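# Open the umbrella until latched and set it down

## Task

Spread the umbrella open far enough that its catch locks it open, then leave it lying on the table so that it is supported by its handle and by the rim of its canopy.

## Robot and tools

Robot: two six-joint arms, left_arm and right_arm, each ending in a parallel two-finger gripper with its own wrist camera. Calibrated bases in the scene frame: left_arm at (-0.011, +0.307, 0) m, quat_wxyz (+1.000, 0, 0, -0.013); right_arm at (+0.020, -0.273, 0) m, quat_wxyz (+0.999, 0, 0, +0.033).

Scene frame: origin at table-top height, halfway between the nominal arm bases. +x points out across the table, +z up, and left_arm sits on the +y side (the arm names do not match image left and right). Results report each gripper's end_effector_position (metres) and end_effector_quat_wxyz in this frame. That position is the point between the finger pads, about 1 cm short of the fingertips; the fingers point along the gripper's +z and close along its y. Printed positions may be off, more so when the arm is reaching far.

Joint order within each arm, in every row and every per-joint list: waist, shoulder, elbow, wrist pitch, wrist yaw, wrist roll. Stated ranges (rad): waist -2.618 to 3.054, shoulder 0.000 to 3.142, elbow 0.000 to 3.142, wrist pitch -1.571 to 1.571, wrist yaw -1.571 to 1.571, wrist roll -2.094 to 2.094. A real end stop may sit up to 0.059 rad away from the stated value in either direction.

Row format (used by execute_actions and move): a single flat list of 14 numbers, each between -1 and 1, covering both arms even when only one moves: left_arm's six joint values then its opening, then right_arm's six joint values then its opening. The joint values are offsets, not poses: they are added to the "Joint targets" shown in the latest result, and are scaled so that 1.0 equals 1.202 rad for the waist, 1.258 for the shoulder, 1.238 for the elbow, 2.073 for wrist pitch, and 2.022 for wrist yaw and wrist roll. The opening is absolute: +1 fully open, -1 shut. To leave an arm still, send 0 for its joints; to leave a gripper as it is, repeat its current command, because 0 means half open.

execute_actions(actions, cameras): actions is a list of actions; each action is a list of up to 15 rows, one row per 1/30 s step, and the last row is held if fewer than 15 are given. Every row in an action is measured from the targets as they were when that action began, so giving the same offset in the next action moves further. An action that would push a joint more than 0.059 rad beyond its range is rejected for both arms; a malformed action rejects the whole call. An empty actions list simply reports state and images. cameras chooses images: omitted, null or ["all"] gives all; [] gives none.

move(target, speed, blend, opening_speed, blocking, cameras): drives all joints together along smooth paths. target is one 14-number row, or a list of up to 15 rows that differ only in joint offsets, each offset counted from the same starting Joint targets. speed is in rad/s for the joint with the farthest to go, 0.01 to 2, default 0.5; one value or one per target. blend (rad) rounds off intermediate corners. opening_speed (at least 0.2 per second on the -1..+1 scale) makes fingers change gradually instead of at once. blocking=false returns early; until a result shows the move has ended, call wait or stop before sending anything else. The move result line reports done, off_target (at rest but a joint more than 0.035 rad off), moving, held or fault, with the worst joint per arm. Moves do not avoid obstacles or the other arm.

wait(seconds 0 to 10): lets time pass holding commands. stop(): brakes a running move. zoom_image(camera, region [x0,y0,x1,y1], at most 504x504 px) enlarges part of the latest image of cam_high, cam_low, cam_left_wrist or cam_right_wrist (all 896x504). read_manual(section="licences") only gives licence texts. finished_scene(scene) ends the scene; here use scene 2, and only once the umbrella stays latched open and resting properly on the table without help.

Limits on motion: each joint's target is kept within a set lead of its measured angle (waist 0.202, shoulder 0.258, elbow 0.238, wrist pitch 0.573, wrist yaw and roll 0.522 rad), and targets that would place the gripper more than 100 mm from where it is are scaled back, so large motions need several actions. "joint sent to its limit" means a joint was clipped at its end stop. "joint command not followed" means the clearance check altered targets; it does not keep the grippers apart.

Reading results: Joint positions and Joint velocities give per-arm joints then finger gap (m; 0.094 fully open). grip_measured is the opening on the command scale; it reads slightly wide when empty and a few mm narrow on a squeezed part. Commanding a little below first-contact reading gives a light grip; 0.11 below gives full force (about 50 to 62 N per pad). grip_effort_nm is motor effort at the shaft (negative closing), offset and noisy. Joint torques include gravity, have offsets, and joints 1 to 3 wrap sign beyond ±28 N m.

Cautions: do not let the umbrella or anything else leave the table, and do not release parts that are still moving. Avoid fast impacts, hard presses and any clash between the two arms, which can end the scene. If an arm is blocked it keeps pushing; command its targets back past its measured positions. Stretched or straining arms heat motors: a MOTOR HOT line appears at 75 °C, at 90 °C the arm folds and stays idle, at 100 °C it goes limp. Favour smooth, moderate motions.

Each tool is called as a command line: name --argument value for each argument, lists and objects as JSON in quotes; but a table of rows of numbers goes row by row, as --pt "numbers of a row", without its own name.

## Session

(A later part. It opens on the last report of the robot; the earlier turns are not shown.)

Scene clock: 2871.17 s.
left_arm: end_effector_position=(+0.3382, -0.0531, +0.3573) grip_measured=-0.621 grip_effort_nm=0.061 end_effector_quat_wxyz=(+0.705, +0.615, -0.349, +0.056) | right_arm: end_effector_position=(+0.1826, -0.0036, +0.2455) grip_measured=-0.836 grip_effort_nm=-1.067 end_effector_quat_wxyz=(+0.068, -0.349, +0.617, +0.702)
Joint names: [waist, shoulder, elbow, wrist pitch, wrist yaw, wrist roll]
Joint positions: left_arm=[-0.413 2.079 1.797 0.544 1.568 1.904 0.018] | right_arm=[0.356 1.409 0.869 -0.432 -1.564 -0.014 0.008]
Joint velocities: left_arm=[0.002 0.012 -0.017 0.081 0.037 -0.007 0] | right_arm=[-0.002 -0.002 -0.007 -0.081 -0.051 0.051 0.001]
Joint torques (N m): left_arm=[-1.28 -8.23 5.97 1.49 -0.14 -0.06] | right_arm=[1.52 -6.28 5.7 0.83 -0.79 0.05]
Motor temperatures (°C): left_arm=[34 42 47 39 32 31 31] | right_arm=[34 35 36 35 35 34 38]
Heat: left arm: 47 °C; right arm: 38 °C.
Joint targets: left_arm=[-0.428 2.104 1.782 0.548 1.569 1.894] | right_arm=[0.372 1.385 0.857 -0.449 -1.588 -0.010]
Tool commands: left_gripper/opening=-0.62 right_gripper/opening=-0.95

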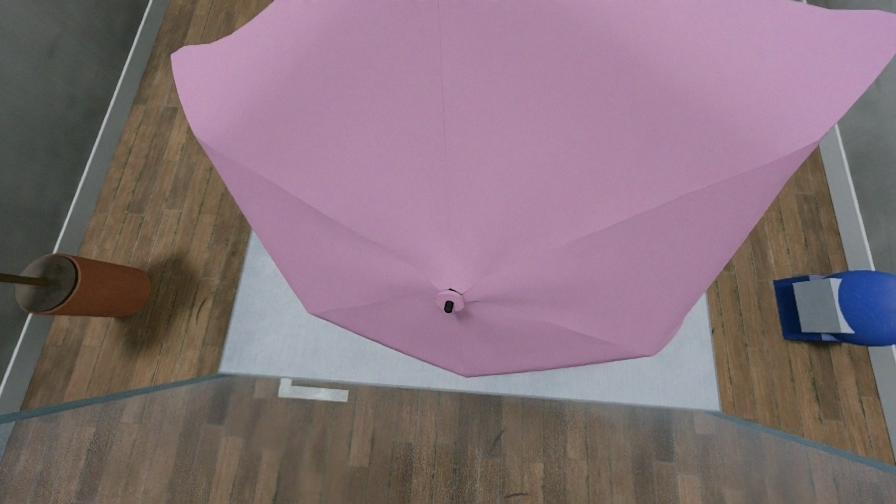

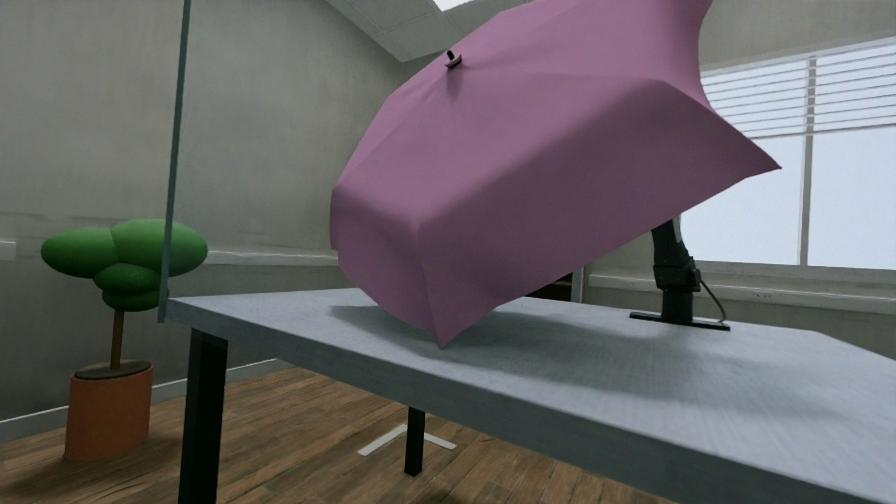

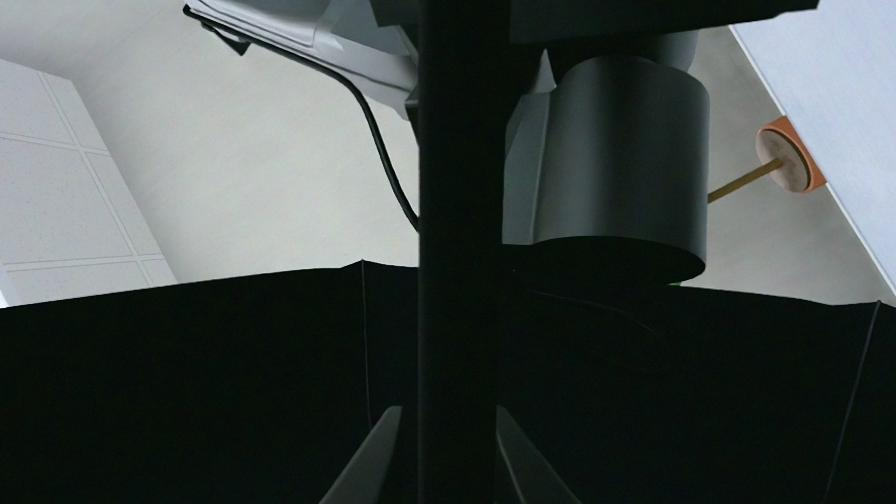

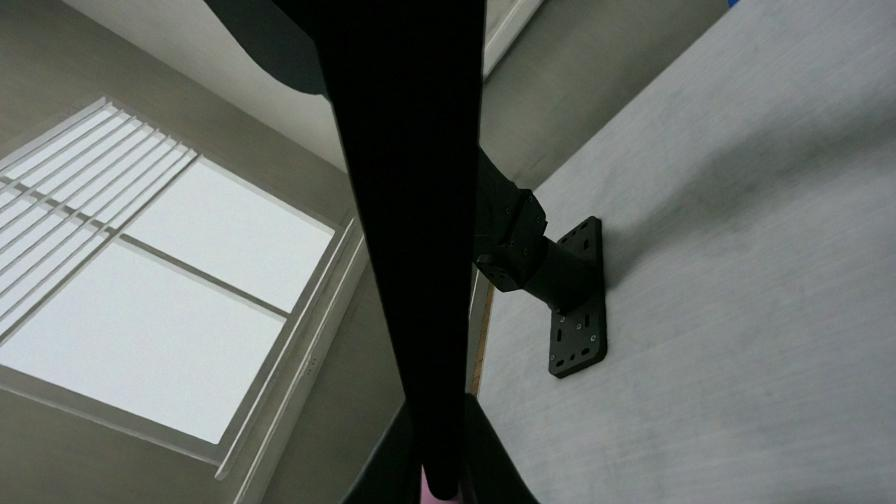

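move --target '[0, 0, 0, 0, 0, 0, -0.95, 0, 0, 0, 0, 0, 0, -0.95]' --opening_speed 0.5 --cameras '["cam_left_wrist", "cam_right_wrist"]'

Scene clock: 2905.23 s.
left_arm: end_effector_position=(+0.3378, -0.0539, +0.3570) grip_measured=-0.895 grip_effort_nm=-1.009 end_effector_quat_wxyz=(+0.705, +0.613, -0.351, +0.058) | right_arm: end_effector_position=(+0.1832, -0.0044, +0.2464) grip_measured=-0.836 grip_effort_nm=-1.057 end_effector_quat_wxyz=(+0.070, -0.349, +0.617, +0.702)
Joint names: [waist, shoulder, elbow, wrist pitch, wrist yaw, wrist roll]
Joint positions: left_arm=[-0.415 2.081 1.797 0.552 1.568 1.904 0.005] | right_arm=[0.352 1.406 0.869 -0.432 -1.566 -0.014 0.008]
Joint velocities: left_arm=[-0.012 0.007 -0.002 -0.066 -0.066 0.037 -0.001] | right_arm=[-0.002 -0.012 -0.012 -0.051 0.022 -0.051 -0.001]
Joint torques (N m): left_arm=[-1.16 -8.39 5.98 1.41 -0.15 -0.05] | right_arm=[1.95 -6.02 5.71 0.82 -0.77 0.07]
Motor temperatures (°C): left_arm=[34 41 47 39 32 31 31] | right_arm=[34 35 36 35 35 34 38]
Heat: left arm: 47 °C; right arm: 38 °C.
Joint targets: left_arm=[-0.429 2.104 1.782 0.548 1.569 1.894] | right_arm=[0.372 1.385 0.857 -0.449 -1.588 -0.010]
move: done
Images, in order (width x height): cam_left_wrist 896x504, cam_right_wrist 896x504.

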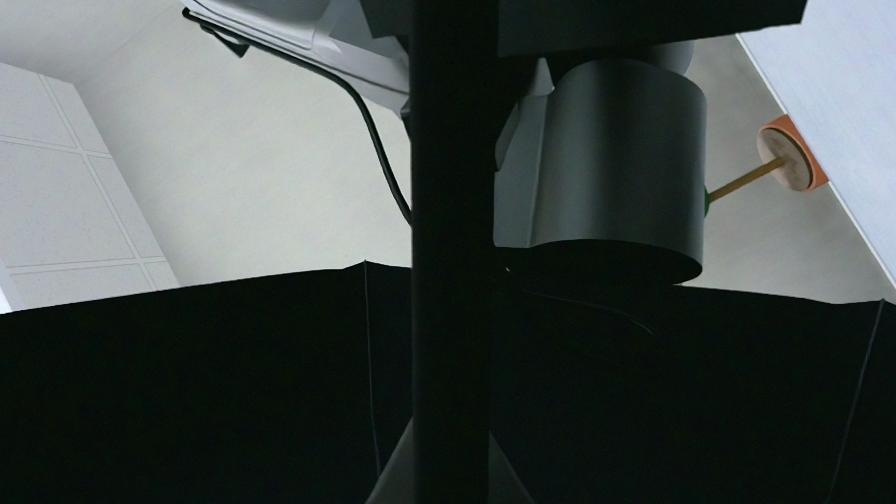

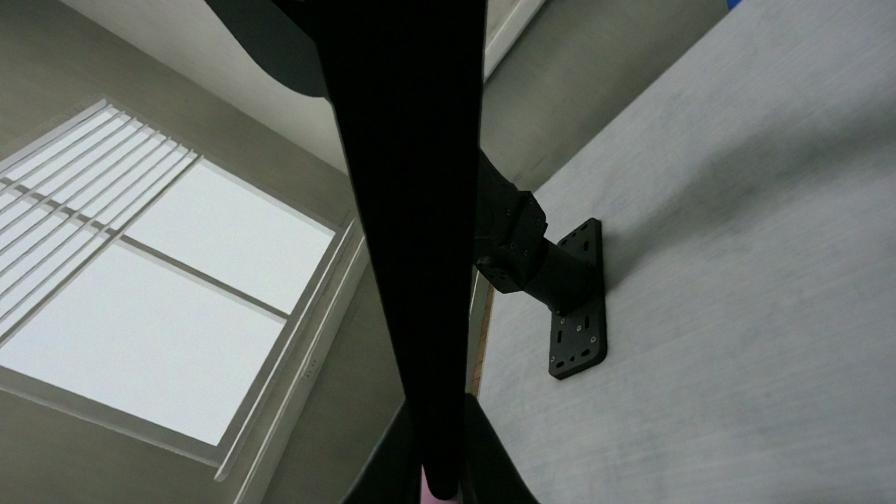

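move --pt "0 -0.0374 0 0 0 0 -0.95 0 0 0 0 0 0 -0.95" --pt "0.0724 -0.093 -0.0824 0.0096 0 0 -0.95 0 0 0 0 0 0 -0.95" --speed 0.1

Scene clock: 2910.13 s.
left_arm: end_effector_position=(+0.3413, -0.0362, +0.3566) grip_measured=-0.897 grip_effort_nm=-1.038 end_effector_quat_wxyz=(+0.705, +0.620, -0.335, +0.085) | right_arm: end_effector_position=(+0.1826, -0.0022, +0.2439) grip_measured=-0.836 grip_effort_nm=-1.062 end_effector_quat_wxyz=(+0.071, -0.352, +0.621, +0.697)
Joint names: [waist, shoulder, elbow, wrist pitch, wrist yaw, wrist roll]
Joint positions: left_arm=[-0.377 2.018 1.698 0.591 1.542 1.915 0.005] | right_arm=[0.361 1.406 0.869 -0.43 -1.548 -0.014 0.008]
Joint velocities: left_arm=[-0.007 0.012 -0.017 -0.066 -0.037 -0.066 0.001] | right_arm=[-0.007 -0.002 0.012 -0.081 0.007 0.051 0]
Joint torques (N m): left_arm=[3.15 -12.03 5.82 1.22 0.1 -0.19] | right_arm=[1.05 -6.06 5.68 0.8 -0.98 0.05]
Motor temperatures (°C): left_arm=[34 42 47 39 32 31 31] | right_arm=[34 35 36 35 35 34 38]
Heat: left arm: 47 °C; right arm: 38 °C.
Joint targets: left_arm=[-0.341 1.987 1.680 0.568 1.569 1.894] | right_arm=[0.372 1.385 0.857 -0.449 -1.588 -0.010]
move: off_target (right_arm); right_arm: the wrist yaw is farthest, 0.040 rad from its target

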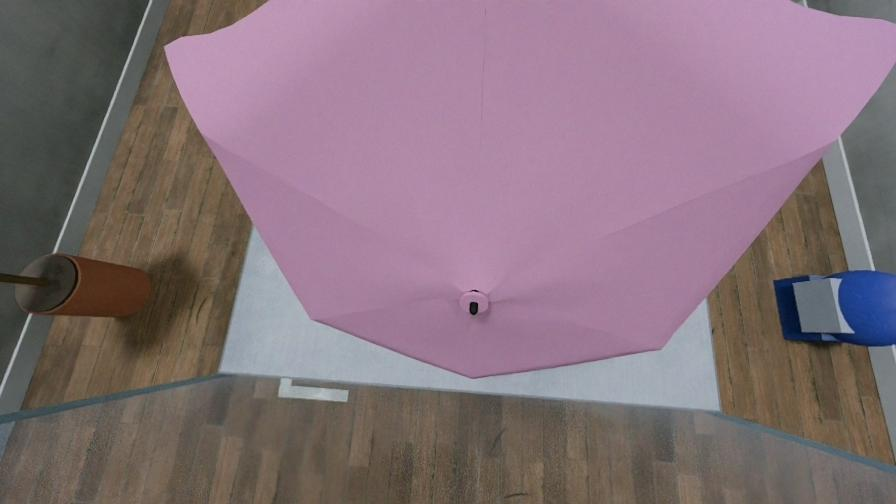

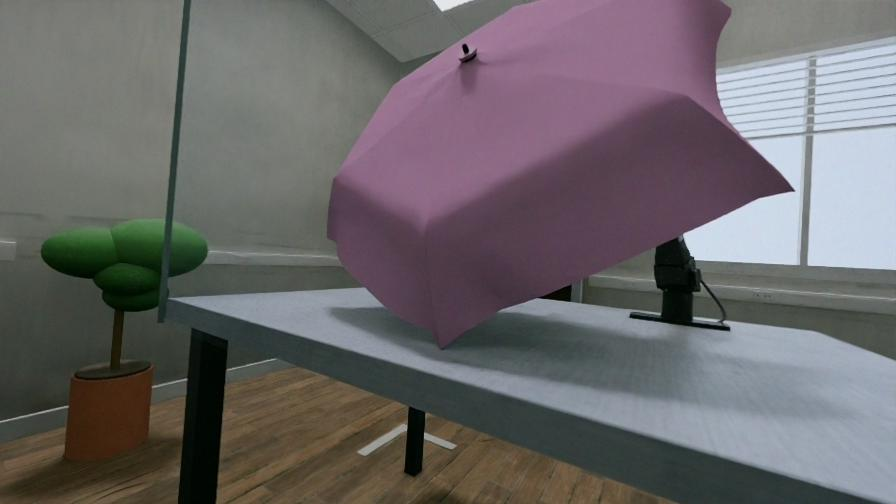

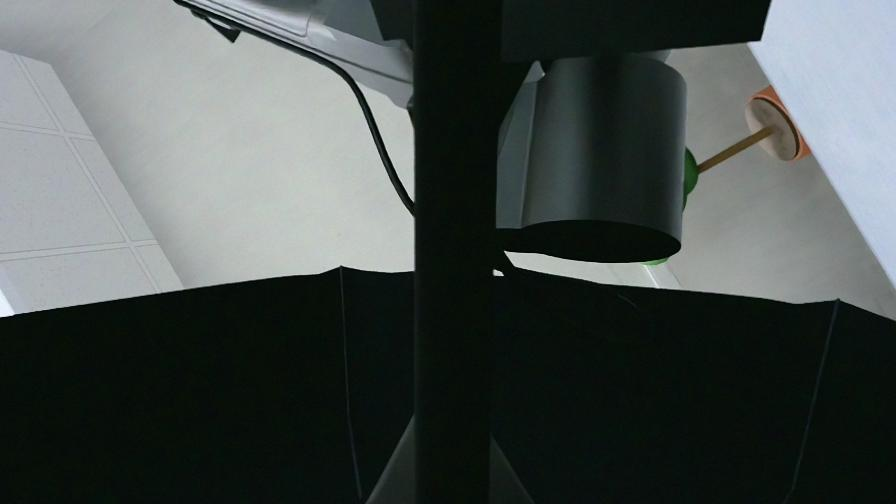

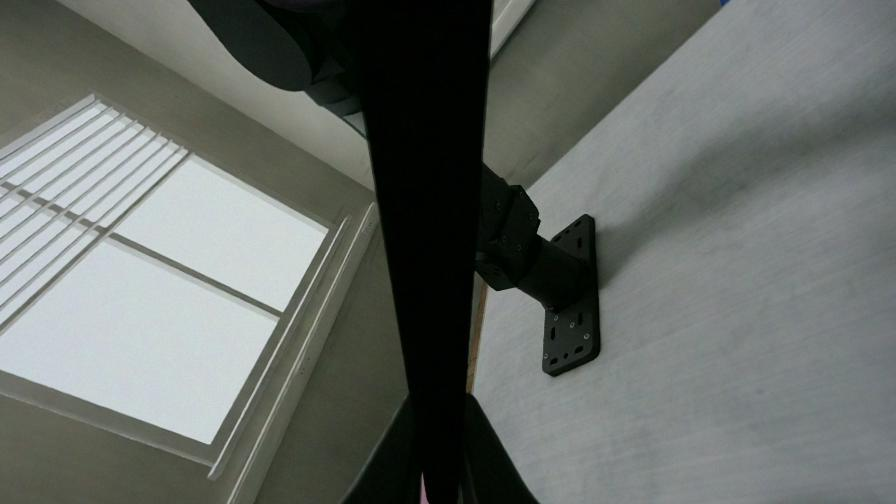

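move --target '[0.0283, -0.035, -0.0525, 0.010, 0, 0, -0.95, 0, 0, 0, 0, 0, 0, -0.95]' --speed 0.08 --cameras '["cam_high", "cam_right_wrist"]'

Scene clock: 2914.57 s.
left_arm: end_effector_position=(+0.3423, -0.0259, +0.3564) grip_measured=-0.897 grip_effort_nm=-1.033 end_effector_quat_wxyz=(+0.704, +0.624, -0.323, +0.103) | right_arm: end_effector_position=(+0.1824, -0.0009, +0.2427) grip_measured=-0.836 grip_effort_nm=-1.062 end_effector_quat_wxyz=(+0.072, -0.354, +0.623, +0.694)
Joint names: [waist, shoulder, elbow, wrist pitch, wrist yaw, wrist roll]
Joint positions: left_arm=[-0.356 1.976 1.632 0.616 1.519 1.922 0.005] | right_arm=[0.366 1.406 0.869 -0.424 -1.539 -0.01 0.008]
Joint velocities: left_arm=[0.002 -0.002 -0.002 0.037 -0.066 -0.007 0] | right_arm=[-0.012 0.002 -0.002 0.022 -0.037 -0.022 0]
Joint torques (N m): left_arm=[4.25 -11.85 5.85 1.2 0.32 -0.27] | right_arm=[0.54 -6.02 5.72 0.75 -1.09 0.02]
Motor temperatures (°C): left_arm=[34 42 47 39 32 31 31] | right_arm=[34 35 36 35 35 34 38]
Heat: left arm: 47 °C; right arm: 38 °C.
Joint targets: left_arm=[-0.307 1.943 1.615 0.589 1.569 1.894] | right_arm=[0.372 1.385 0.857 -0.449 -1.588 -0.010]
move: off_target (left_arm, right_arm); left_arm: the wrist yaw is farthest, 0.050 rad from its target; right_arm: the wrist yaw is farthest, 0.049 rad from its target
Images, in order (width x height): cam_high 896x504, cam_right_wrist 896x504.

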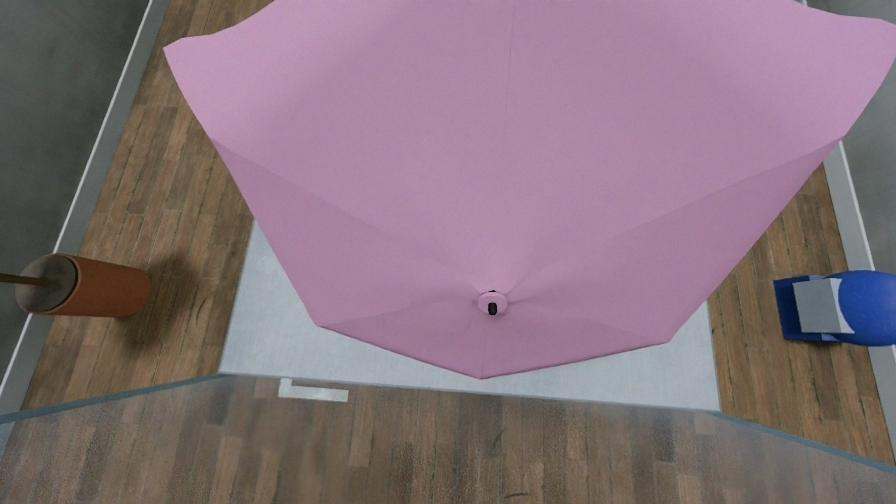

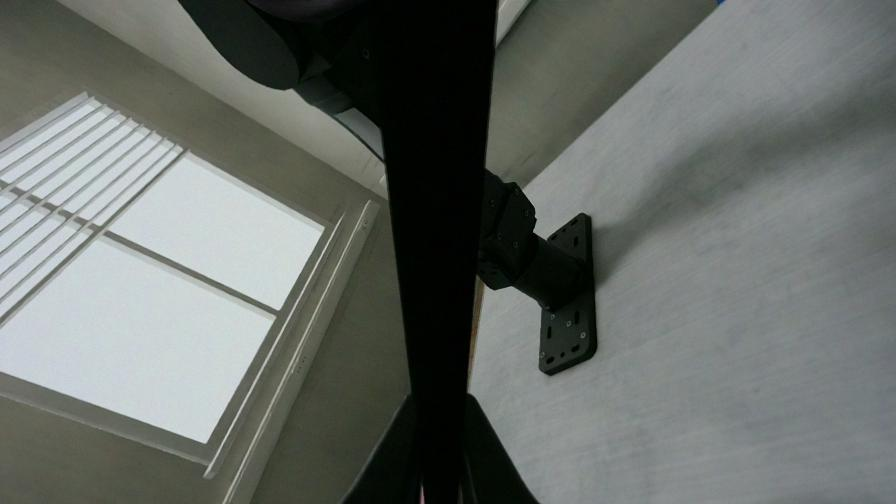

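move --target '[-0.0333, 0, 0, 0, 0, 0, -0.95, 0, 0, 0, 0, 0, 0, -0.95]' --speed 0.1 --cameras '[]'

move --target '[0, 0, 0, 0, 0, 0, -0.66, 0, 0, 0, 0, 0, 0, -0.95]' --opening_speed 0.3

Scene clock: 2919.67 s.
left_arm: end_effector_position=(+0.3404, -0.0276, +0.3563) grip_measured=-0.897 grip_effort_nm=-1.033 end_effector_quat_wxyz=(+0.705, +0.623, -0.325, +0.101) | right_arm: end_effector_position=(+0.1822, -0.0007, +0.2427) grip_measured=-0.836 grip_effort_nm=-1.067 end_effector_quat_wxyz=(+0.071, -0.354, +0.623, +0.694)
Joint names: [waist, shoulder, elbow, wrist pitch, wrist yaw, wrist roll]
Joint positions: left_arm=[-0.361 1.976 1.632 0.616 1.521 1.922 0.005] | right_arm=[0.367 1.406 0.869 -0.423 -1.539 -0.01 0.008]
Joint velocities: left_arm=[-0.022 0.007 0.002 0.081 0.022 0.007 0] | right_arm=[-0.007 -0.017 -0.017 0.022 -0.022 -0.081 -0.001]
Joint torques (N m): left_arm=[1.18 -11.84 5.83 1.19 0.31 -0.27] | right_arm=[0.44 -6.04 5.71 0.76 -1.08 0.01]
Motor temperatures (°C): left_arm=[34 43 46 39 32 31 32] | right_arm=[34 35 36 35 35 34 38]
Heat: left arm: 46 °C; right arm: 38 °C.
Joint targets: left_arm=[-0.348 1.943 1.615 0.588 1.569 1.894] | right_arm=[0.372 1.385 0.857 -0.449 -1.588 -0.010]
move: off_target (left_arm, right_arm); left_arm: the wrist yaw is farthest, 0.048 rad from its target; right_arm: the wrist yaw is farthest, 0.049 rad from its target
No camera images: "cameras" was empty.

Scene clock: 2920.83 s.
left_arm: end_effector_position=(+0.3356, -0.0235, +0.3538) grip_measured=-0.661 grip_effort_nm=0.071 end_effector_quat_wxyz=(+0.703, +0.624, -0.330, +0.080) | right_arm: end_effector_position=(+0.1806, -0.0010, +0.2431) grip_measured=-0.836 grip_effort_nm=-1.053 end_effector_quat_wxyz=(+0.066, -0.352, +0.622, +0.696)
Joint names: [waist, shoulder, elbow, wrist pitch, wrist yaw, wrist roll]
Joint positions: left_arm=[-0.356 1.976 1.632 0.608 1.562 1.907 0.016] | right_arm=[0.369 1.406 0.869 -0.434 -1.544 -0.01 0.008]
Joint velocities: left_arm=[-0.007 0.002 -0.012 0.051 -0.007 -0.022 -0.001] | right_arm=[0.007 0.007 -0.007 0.007 -0.022 0.007 -0.002]
Joint torques (N m): left_arm=[0.79 -11.84 5.82 1.25 -0.09 -0.11] | right_arm=[0.28 -6.05 5.72 0.85 -1.03 0.02]
Motor temperatures (°C): left_arm=[34 43 46 39 32 31 32] | right_arm=[34 35 36 35 35 34 38]
Heat: left arm: 46 °C; right arm: 38 °C.
Joint targets: left_arm=[-0.347 1.943 1.615 0.588 1.569 1.894] | right_arm=[0.372 1.385 0.857 -0.449 -1.588 -0.010]
move: off_target (right_arm); right_arm: the wrist yaw is farthest, 0.044 rad from its target

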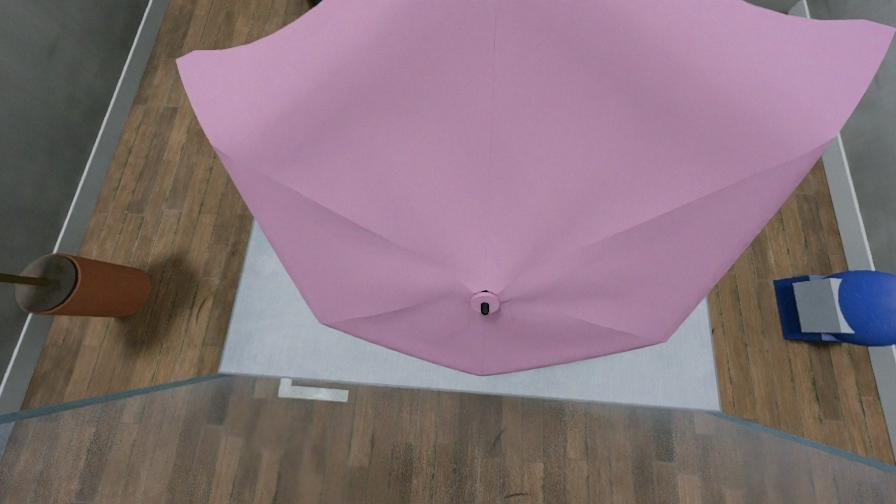

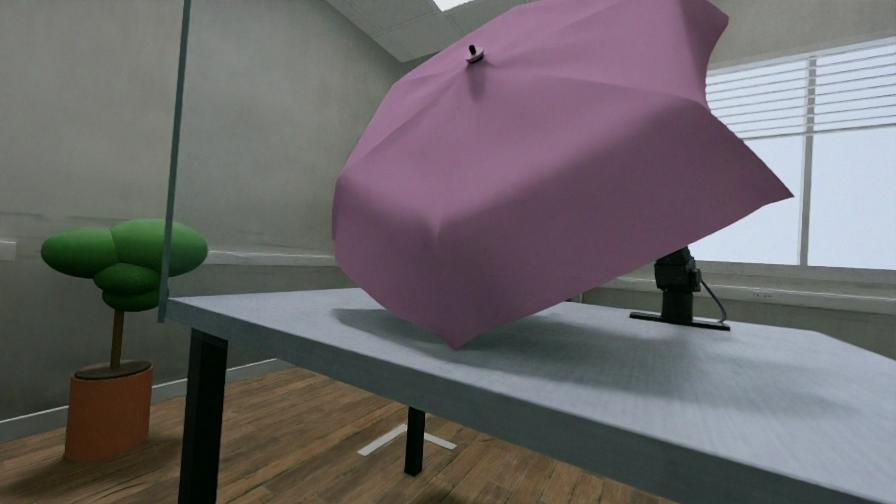

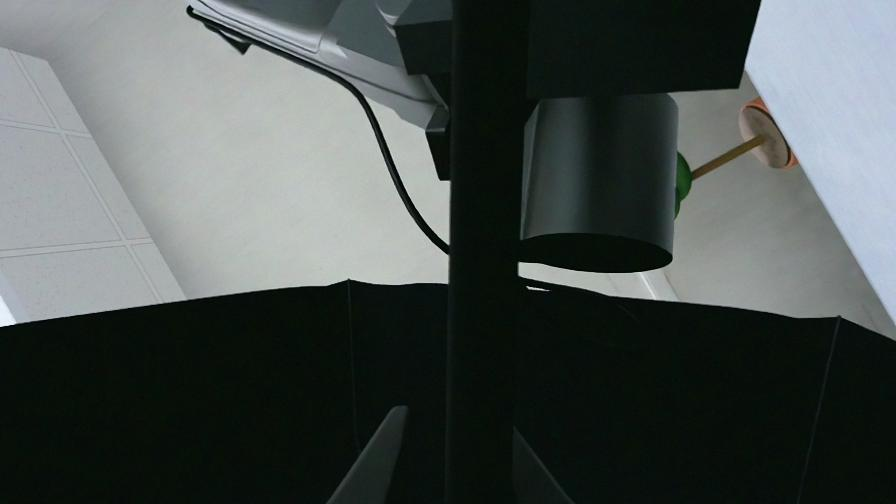

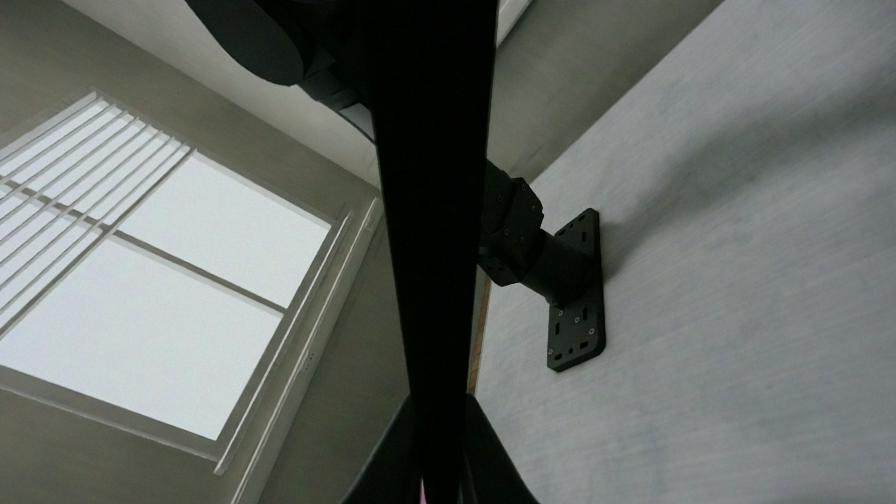

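move --target '[-0.0599, -0.0087, -0.0533, 0.0318, 0, 0.0227, -0.58, 0, 0, 0, 0, 0, 0, -0.95]' --speed 0.1

Scene clock: 2937.77 s.
left_arm: end_effector_position=(+0.3104, -0.0406, +0.3428) grip_measured=-0.581 grip_effort_nm=0.071 end_effector_quat_wxyz=(+0.704, +0.608, -0.361, +0.070) | right_arm: end_effector_position=(+0.1805, -0.0010, +0.2431) grip_measured=-0.836 grip_effort_nm=-1.062 end_effector_quat_wxyz=(+0.065, -0.351, +0.622, +0.696)
Joint names: [waist, shoulder, elbow, wrist pitch, wrist yaw, wrist roll]
Joint positions: left_arm=[-0.414 1.963 1.569 0.66 1.567 1.939 0.02] | right_arm=[0.369 1.406 0.869 -0.435 -1.545 -0.01 0.008]
Joint velocities: left_arm=[-0.012 0.002 0.007 -0.066 -0.11 0.037 -0.001] | right_arm=[-0.007 -0.012 0.002 0.007 -0.007 -0.022 0]
Joint torques (N m): left_arm=[-0.42 -11.49 5.56 1.4 -0.13 0.05] | right_arm=[0.31 -6.04 5.7 0.86 -1.02 0.03]
Motor temperatures (°C): left_arm=[34 45 46 38 32 31 31] | right_arm=[34 36 36 35 36 34 38]
Heat: left arm: 46 °C; right arm: 38 °C.
Joint targets: left_arm=[-0.419 1.932 1.549 0.655 1.569 1.940] | right_arm=[0.372 1.385 0.857 -0.449 -1.588 -0.010]
move: off_target (right_arm); right_arm: the wrist yaw is farthest, 0.043 rad from its target

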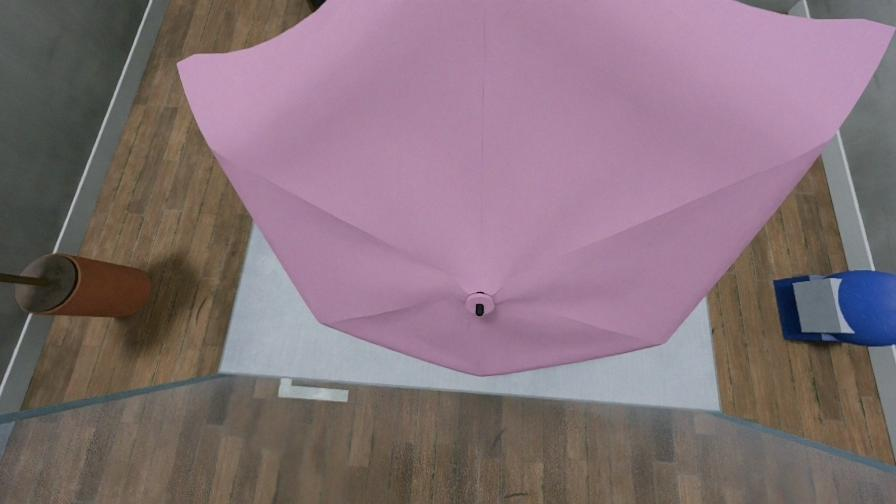

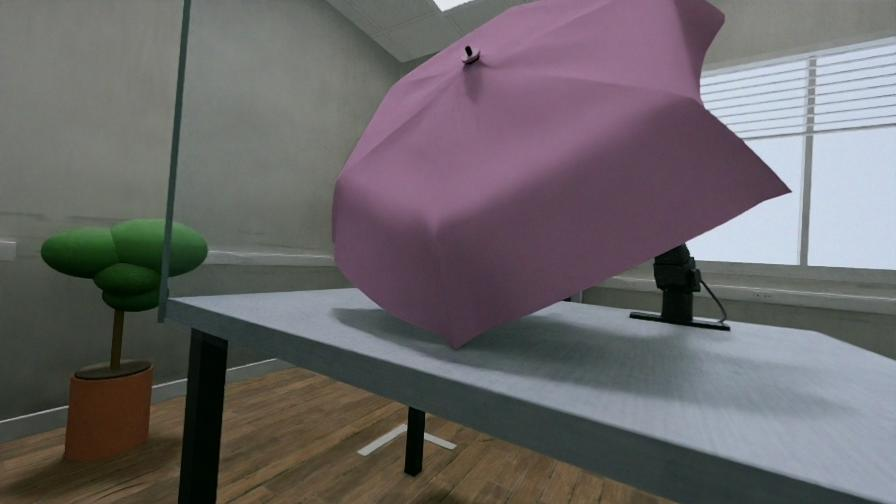

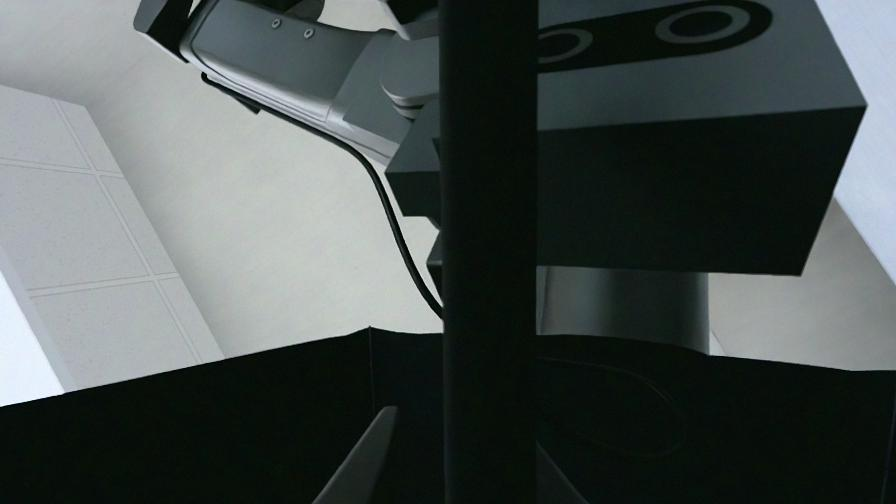

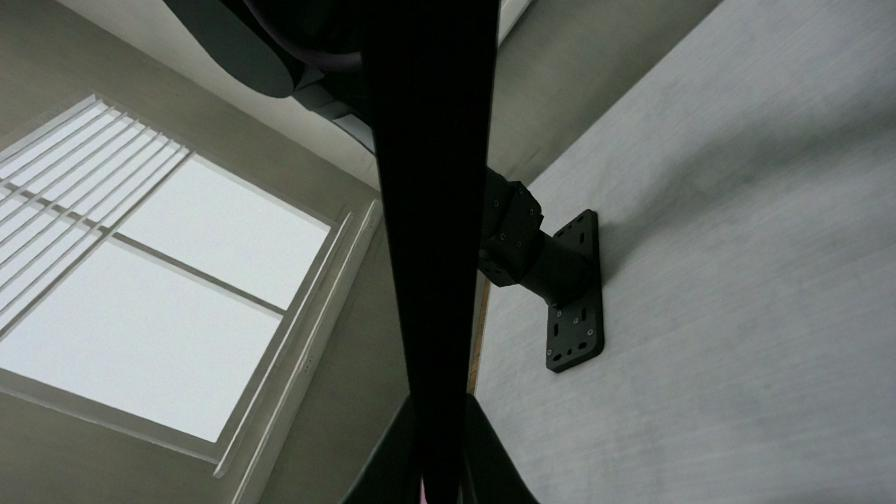

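move --target '[0.030, 0.050, 0, 0.0024, 0, 0, -0.6, 0, 0, 0, 0, 0, 0, -0.95]' --speed 0.1 --cameras '["cam_left_wrist"]'

Scene clock: 2961.97 s.
left_arm: end_effector_position=(+0.3209, -0.0332, +0.3391) grip_measured=-0.599 grip_effort_nm=-0.081 end_effector_quat_wxyz=(+0.703, +0.613, -0.352, +0.078) | right_arm: end_effector_position=(+0.1805, -0.0010, +0.2431) grip_measured=-0.836 grip_effort_nm=-1.062 end_effector_quat_wxyz=(+0.065, -0.351, +0.622, +0.696)
Joint names: [waist, shoulder, elbow, wrist pitch, wrist yaw, wrist roll]
Joint positions: left_arm=[-0.389 1.973 1.569 0.667 1.568 1.94 0.019] | right_arm=[0.369 1.406 0.869 -0.435 -1.545 -0.01 0.008]
Joint velocities: left_arm=[-0.002 0.007 0.002 -0.037 0.007 -0.007 0] | right_arm=[-0.012 -0.017 -0.002 -0.022 -0.051 0.007 -0.001]
Joint torques (N m): left_arm=[0.54 -7.6 5.55 1.37 -0.13 0.04] | right_arm=[0.29 -6.02 5.74 0.85 -1.02 0.02]
Motor temperatures (°C): left_arm=[34 45 46 39 32 31 31] | right_arm=[34 36 35 34 36 34 38]
Heat: left arm: 46 °C; right arm: 38 °C.
Joint targets: left_arm=[-0.383 1.995 1.549 0.659 1.569 1.940] | right_arm=[0.372 1.385 0.857 -0.449 -1.588 -0.010]
move: off_target (right_arm); right_arm: the wrist yaw is farthest, 0.043 rad from its target
Images, in order (width x height): cam_left_wrist 896x504.

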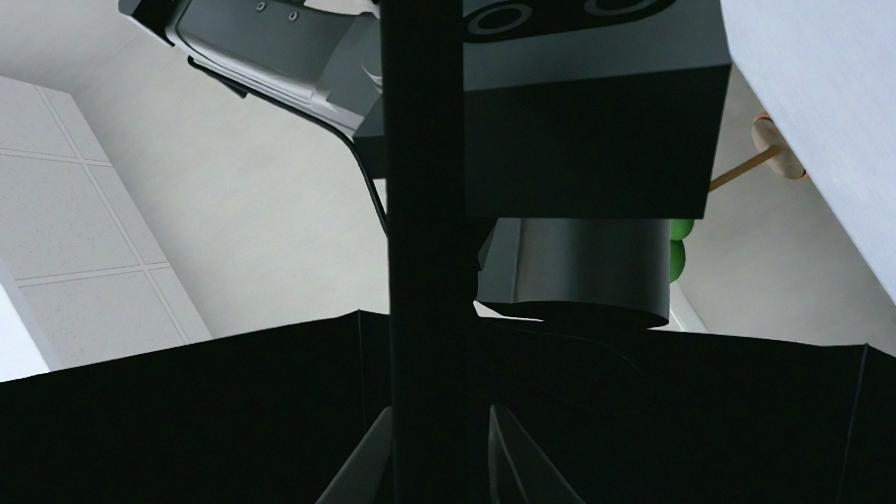

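move --target '[0.0266, 0.0533, 0.1664, -0.0439, 0, -0.0148, -0.66, 0.0146, 0.004, -0.0181, -0.0209, 0, 0, -0.95]' --speed 0.12

Scene clock: 2984.40 s.
left_arm: end_effector_position=(+0.3447, -0.0322, +0.3532) grip_measured=-0.658 grip_effort_nm=-0.085 end_effector_quat_wxyz=(+0.703, +0.619, -0.342, +0.082) | right_arm: end_effector_position=(+0.1781, -0.0014, +0.2419) grip_measured=-0.836 grip_effort_nm=-1.067 end_effector_quat_wxyz=(+0.060, -0.349, +0.622, +0.699)
Joint names: [waist, shoulder, elbow, wrist pitch, wrist yaw, wrist roll]
Joint positions: left_arm=[-0.366 2.035 1.715 0.589 1.568 1.924 0.016] | right_arm=[0.371 1.406 0.862 -0.442 -1.551 -0.013 0.008]
Joint velocities: left_arm=[0.012 0.002 -0.007 0.037 -0.066 -0.051 0] | right_arm=[-0.027 -0.017 -0.012 -0.022 -0.066 -0.066 0.001]
Joint torques (N m): left_arm=[1.29 -7.83 10.47 1.24 -0.15 -0.1] | right_arm=[1.76 -5.64 4.34 0.51 -0.95 0.05]
Motor temperatures (°C): left_arm=[34 42 46 39 32 31 31] | right_arm=[34 36 35 34 36 34 38]
Heat: left arm: 46 °C; right arm: 38 °C.
Joint targets: left_arm=[-0.351 2.062 1.755 0.568 1.569 1.910] | right_arm=[0.389 1.390 0.834 -0.493 -1.588 -0.010]
move: off_target (left_arm, right_arm); left_arm: the elbow is farthest, 0.040 rad from its target; right_arm: the wrist pitch is farthest, 0.050 rad from its target

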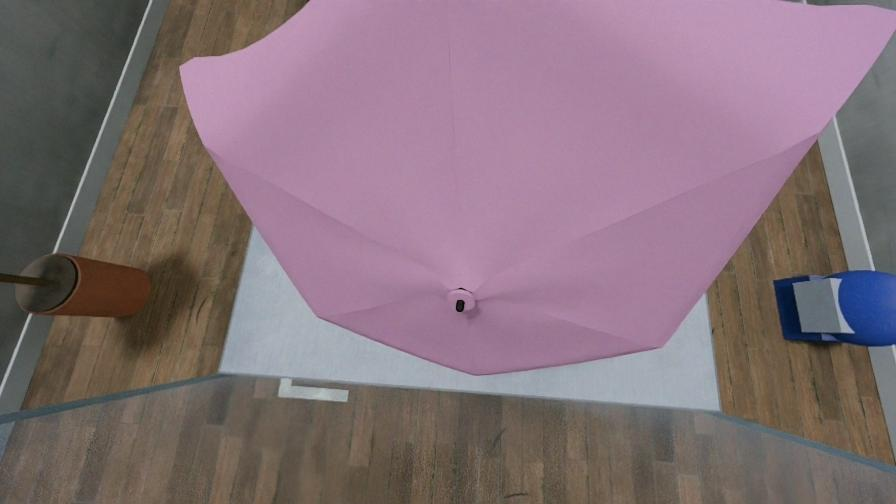

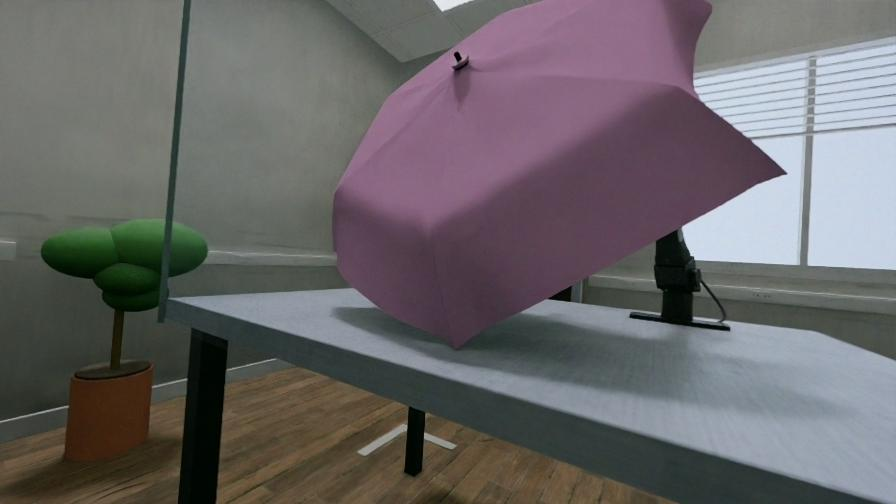

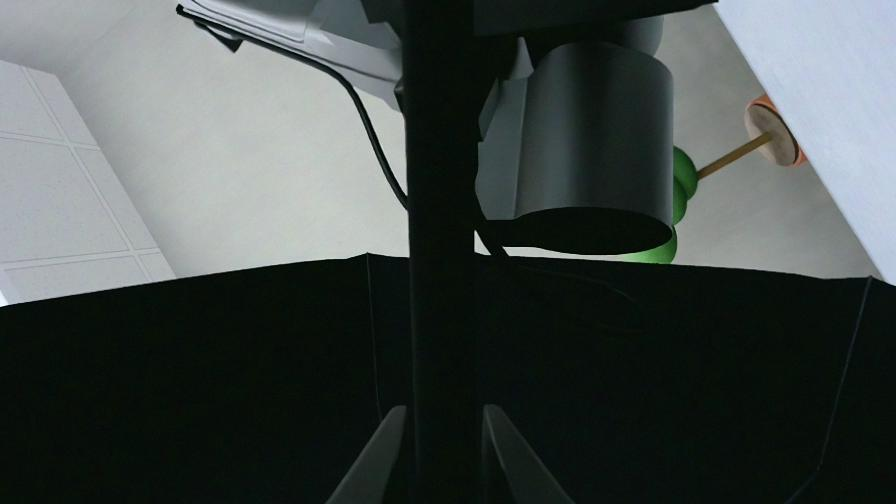

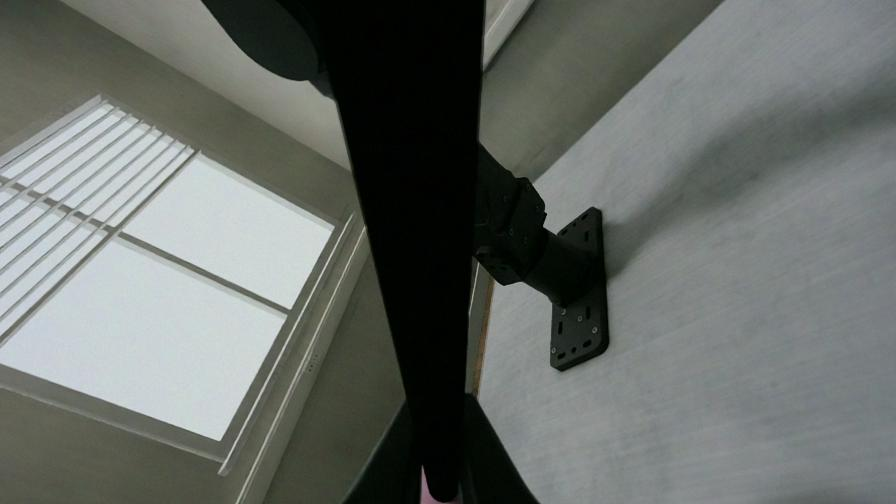

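move --target '[-0.0116, 0.1073, 0.2189, -0.0502, 0, -0.005, -0.66, 0.0166, 0.0045, -0.021, -0.0241, 0, 0, -0.95]' --speed 0.15

Scene clock: 3001.47 s.
left_arm: end_effector_position=(+0.3658, -0.0477, +0.3732) grip_measured=-0.658 grip_effort_nm=-0.085 end_effector_quat_wxyz=(+0.703, +0.614, -0.350, +0.082) | right_arm: end_effector_position=(+0.1822, -0.0060, +0.2446) grip_measured=-0.836 grip_effort_nm=-1.062 end_effector_quat_wxyz=(+0.071, -0.349, +0.614, +0.704)
Joint names: [waist, shoulder, elbow, wrist pitch, wrist yaw, wrist roll]
Joint positions: left_arm=[-0.379 2.158 1.974 0.479 1.568 1.911 0.016] | right_arm=[0.348 1.406 0.859 -0.435 -1.574 -0.031 0.008]
Joint velocities: left_arm=[-0.007 -0.017 0.002 -0.081 0.037 -0.022 0] | right_arm=[-0.007 -0.012 -0.017 -0.037 -0.007 -0.022 0]
Joint torques (N m): left_arm=[1.24 -7.77 11.52 1.27 -0.17 -0.08] | right_arm=[6.12 -5.11 2.45 0 -0.69 0.21]
Motor temperatures (°C): left_arm=[34 42 47 39 32 31 31] | right_arm=[34 36 35 34 36 34 38]
Heat: left arm: 47 °C; right arm: 38 °C.
Joint targets: left_arm=[-0.365 2.197 2.026 0.464 1.569 1.900] | right_arm=[0.409 1.396 0.808 -0.542 -1.587 -0.010]
move: off_target (left_arm, right_arm); left_arm: the elbow is farthest, 0.052 rad from its target; right_arm: the wrist pitch is farthest, 0.108 rad from its target

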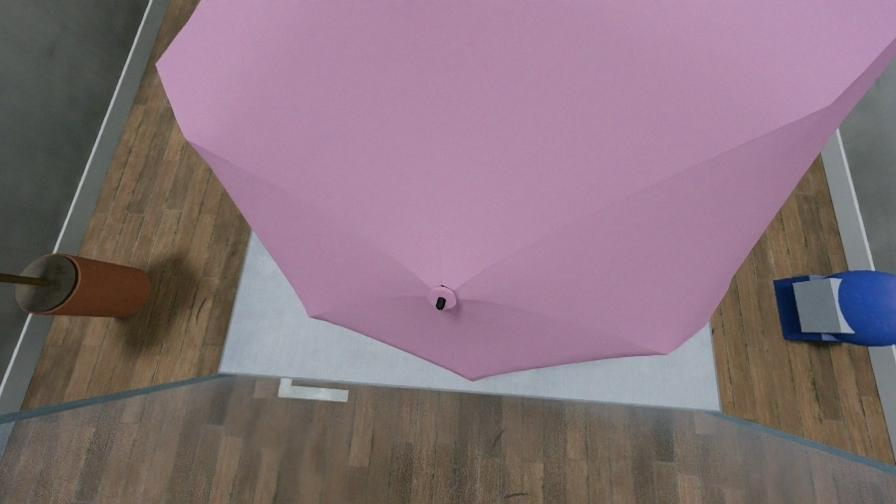

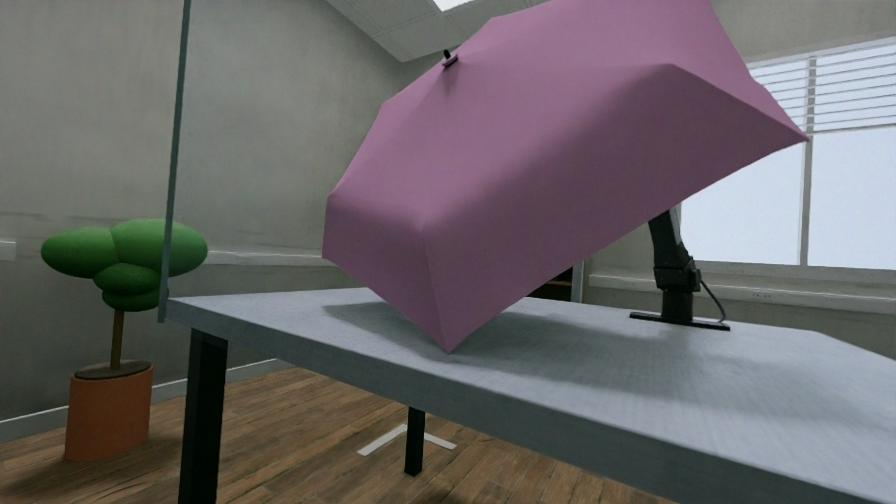

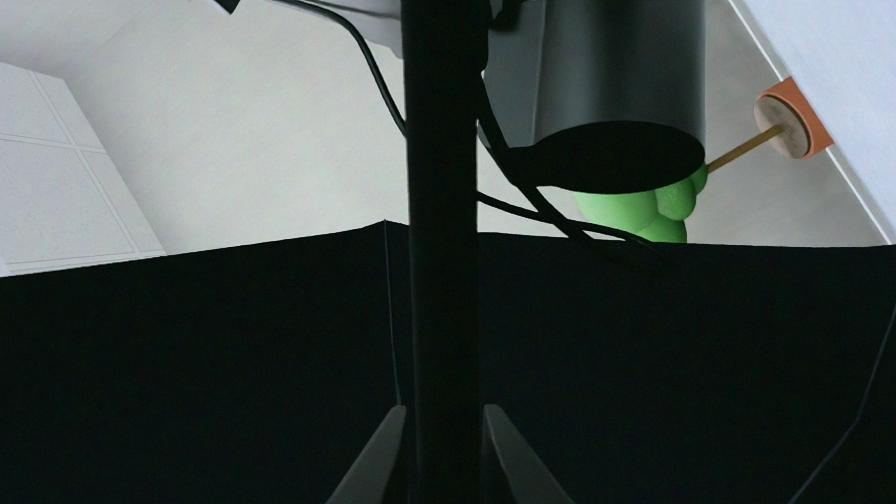

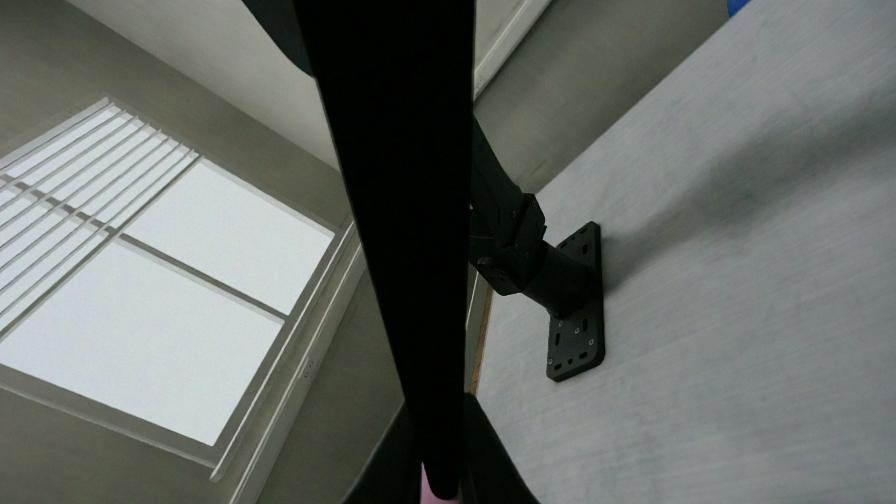

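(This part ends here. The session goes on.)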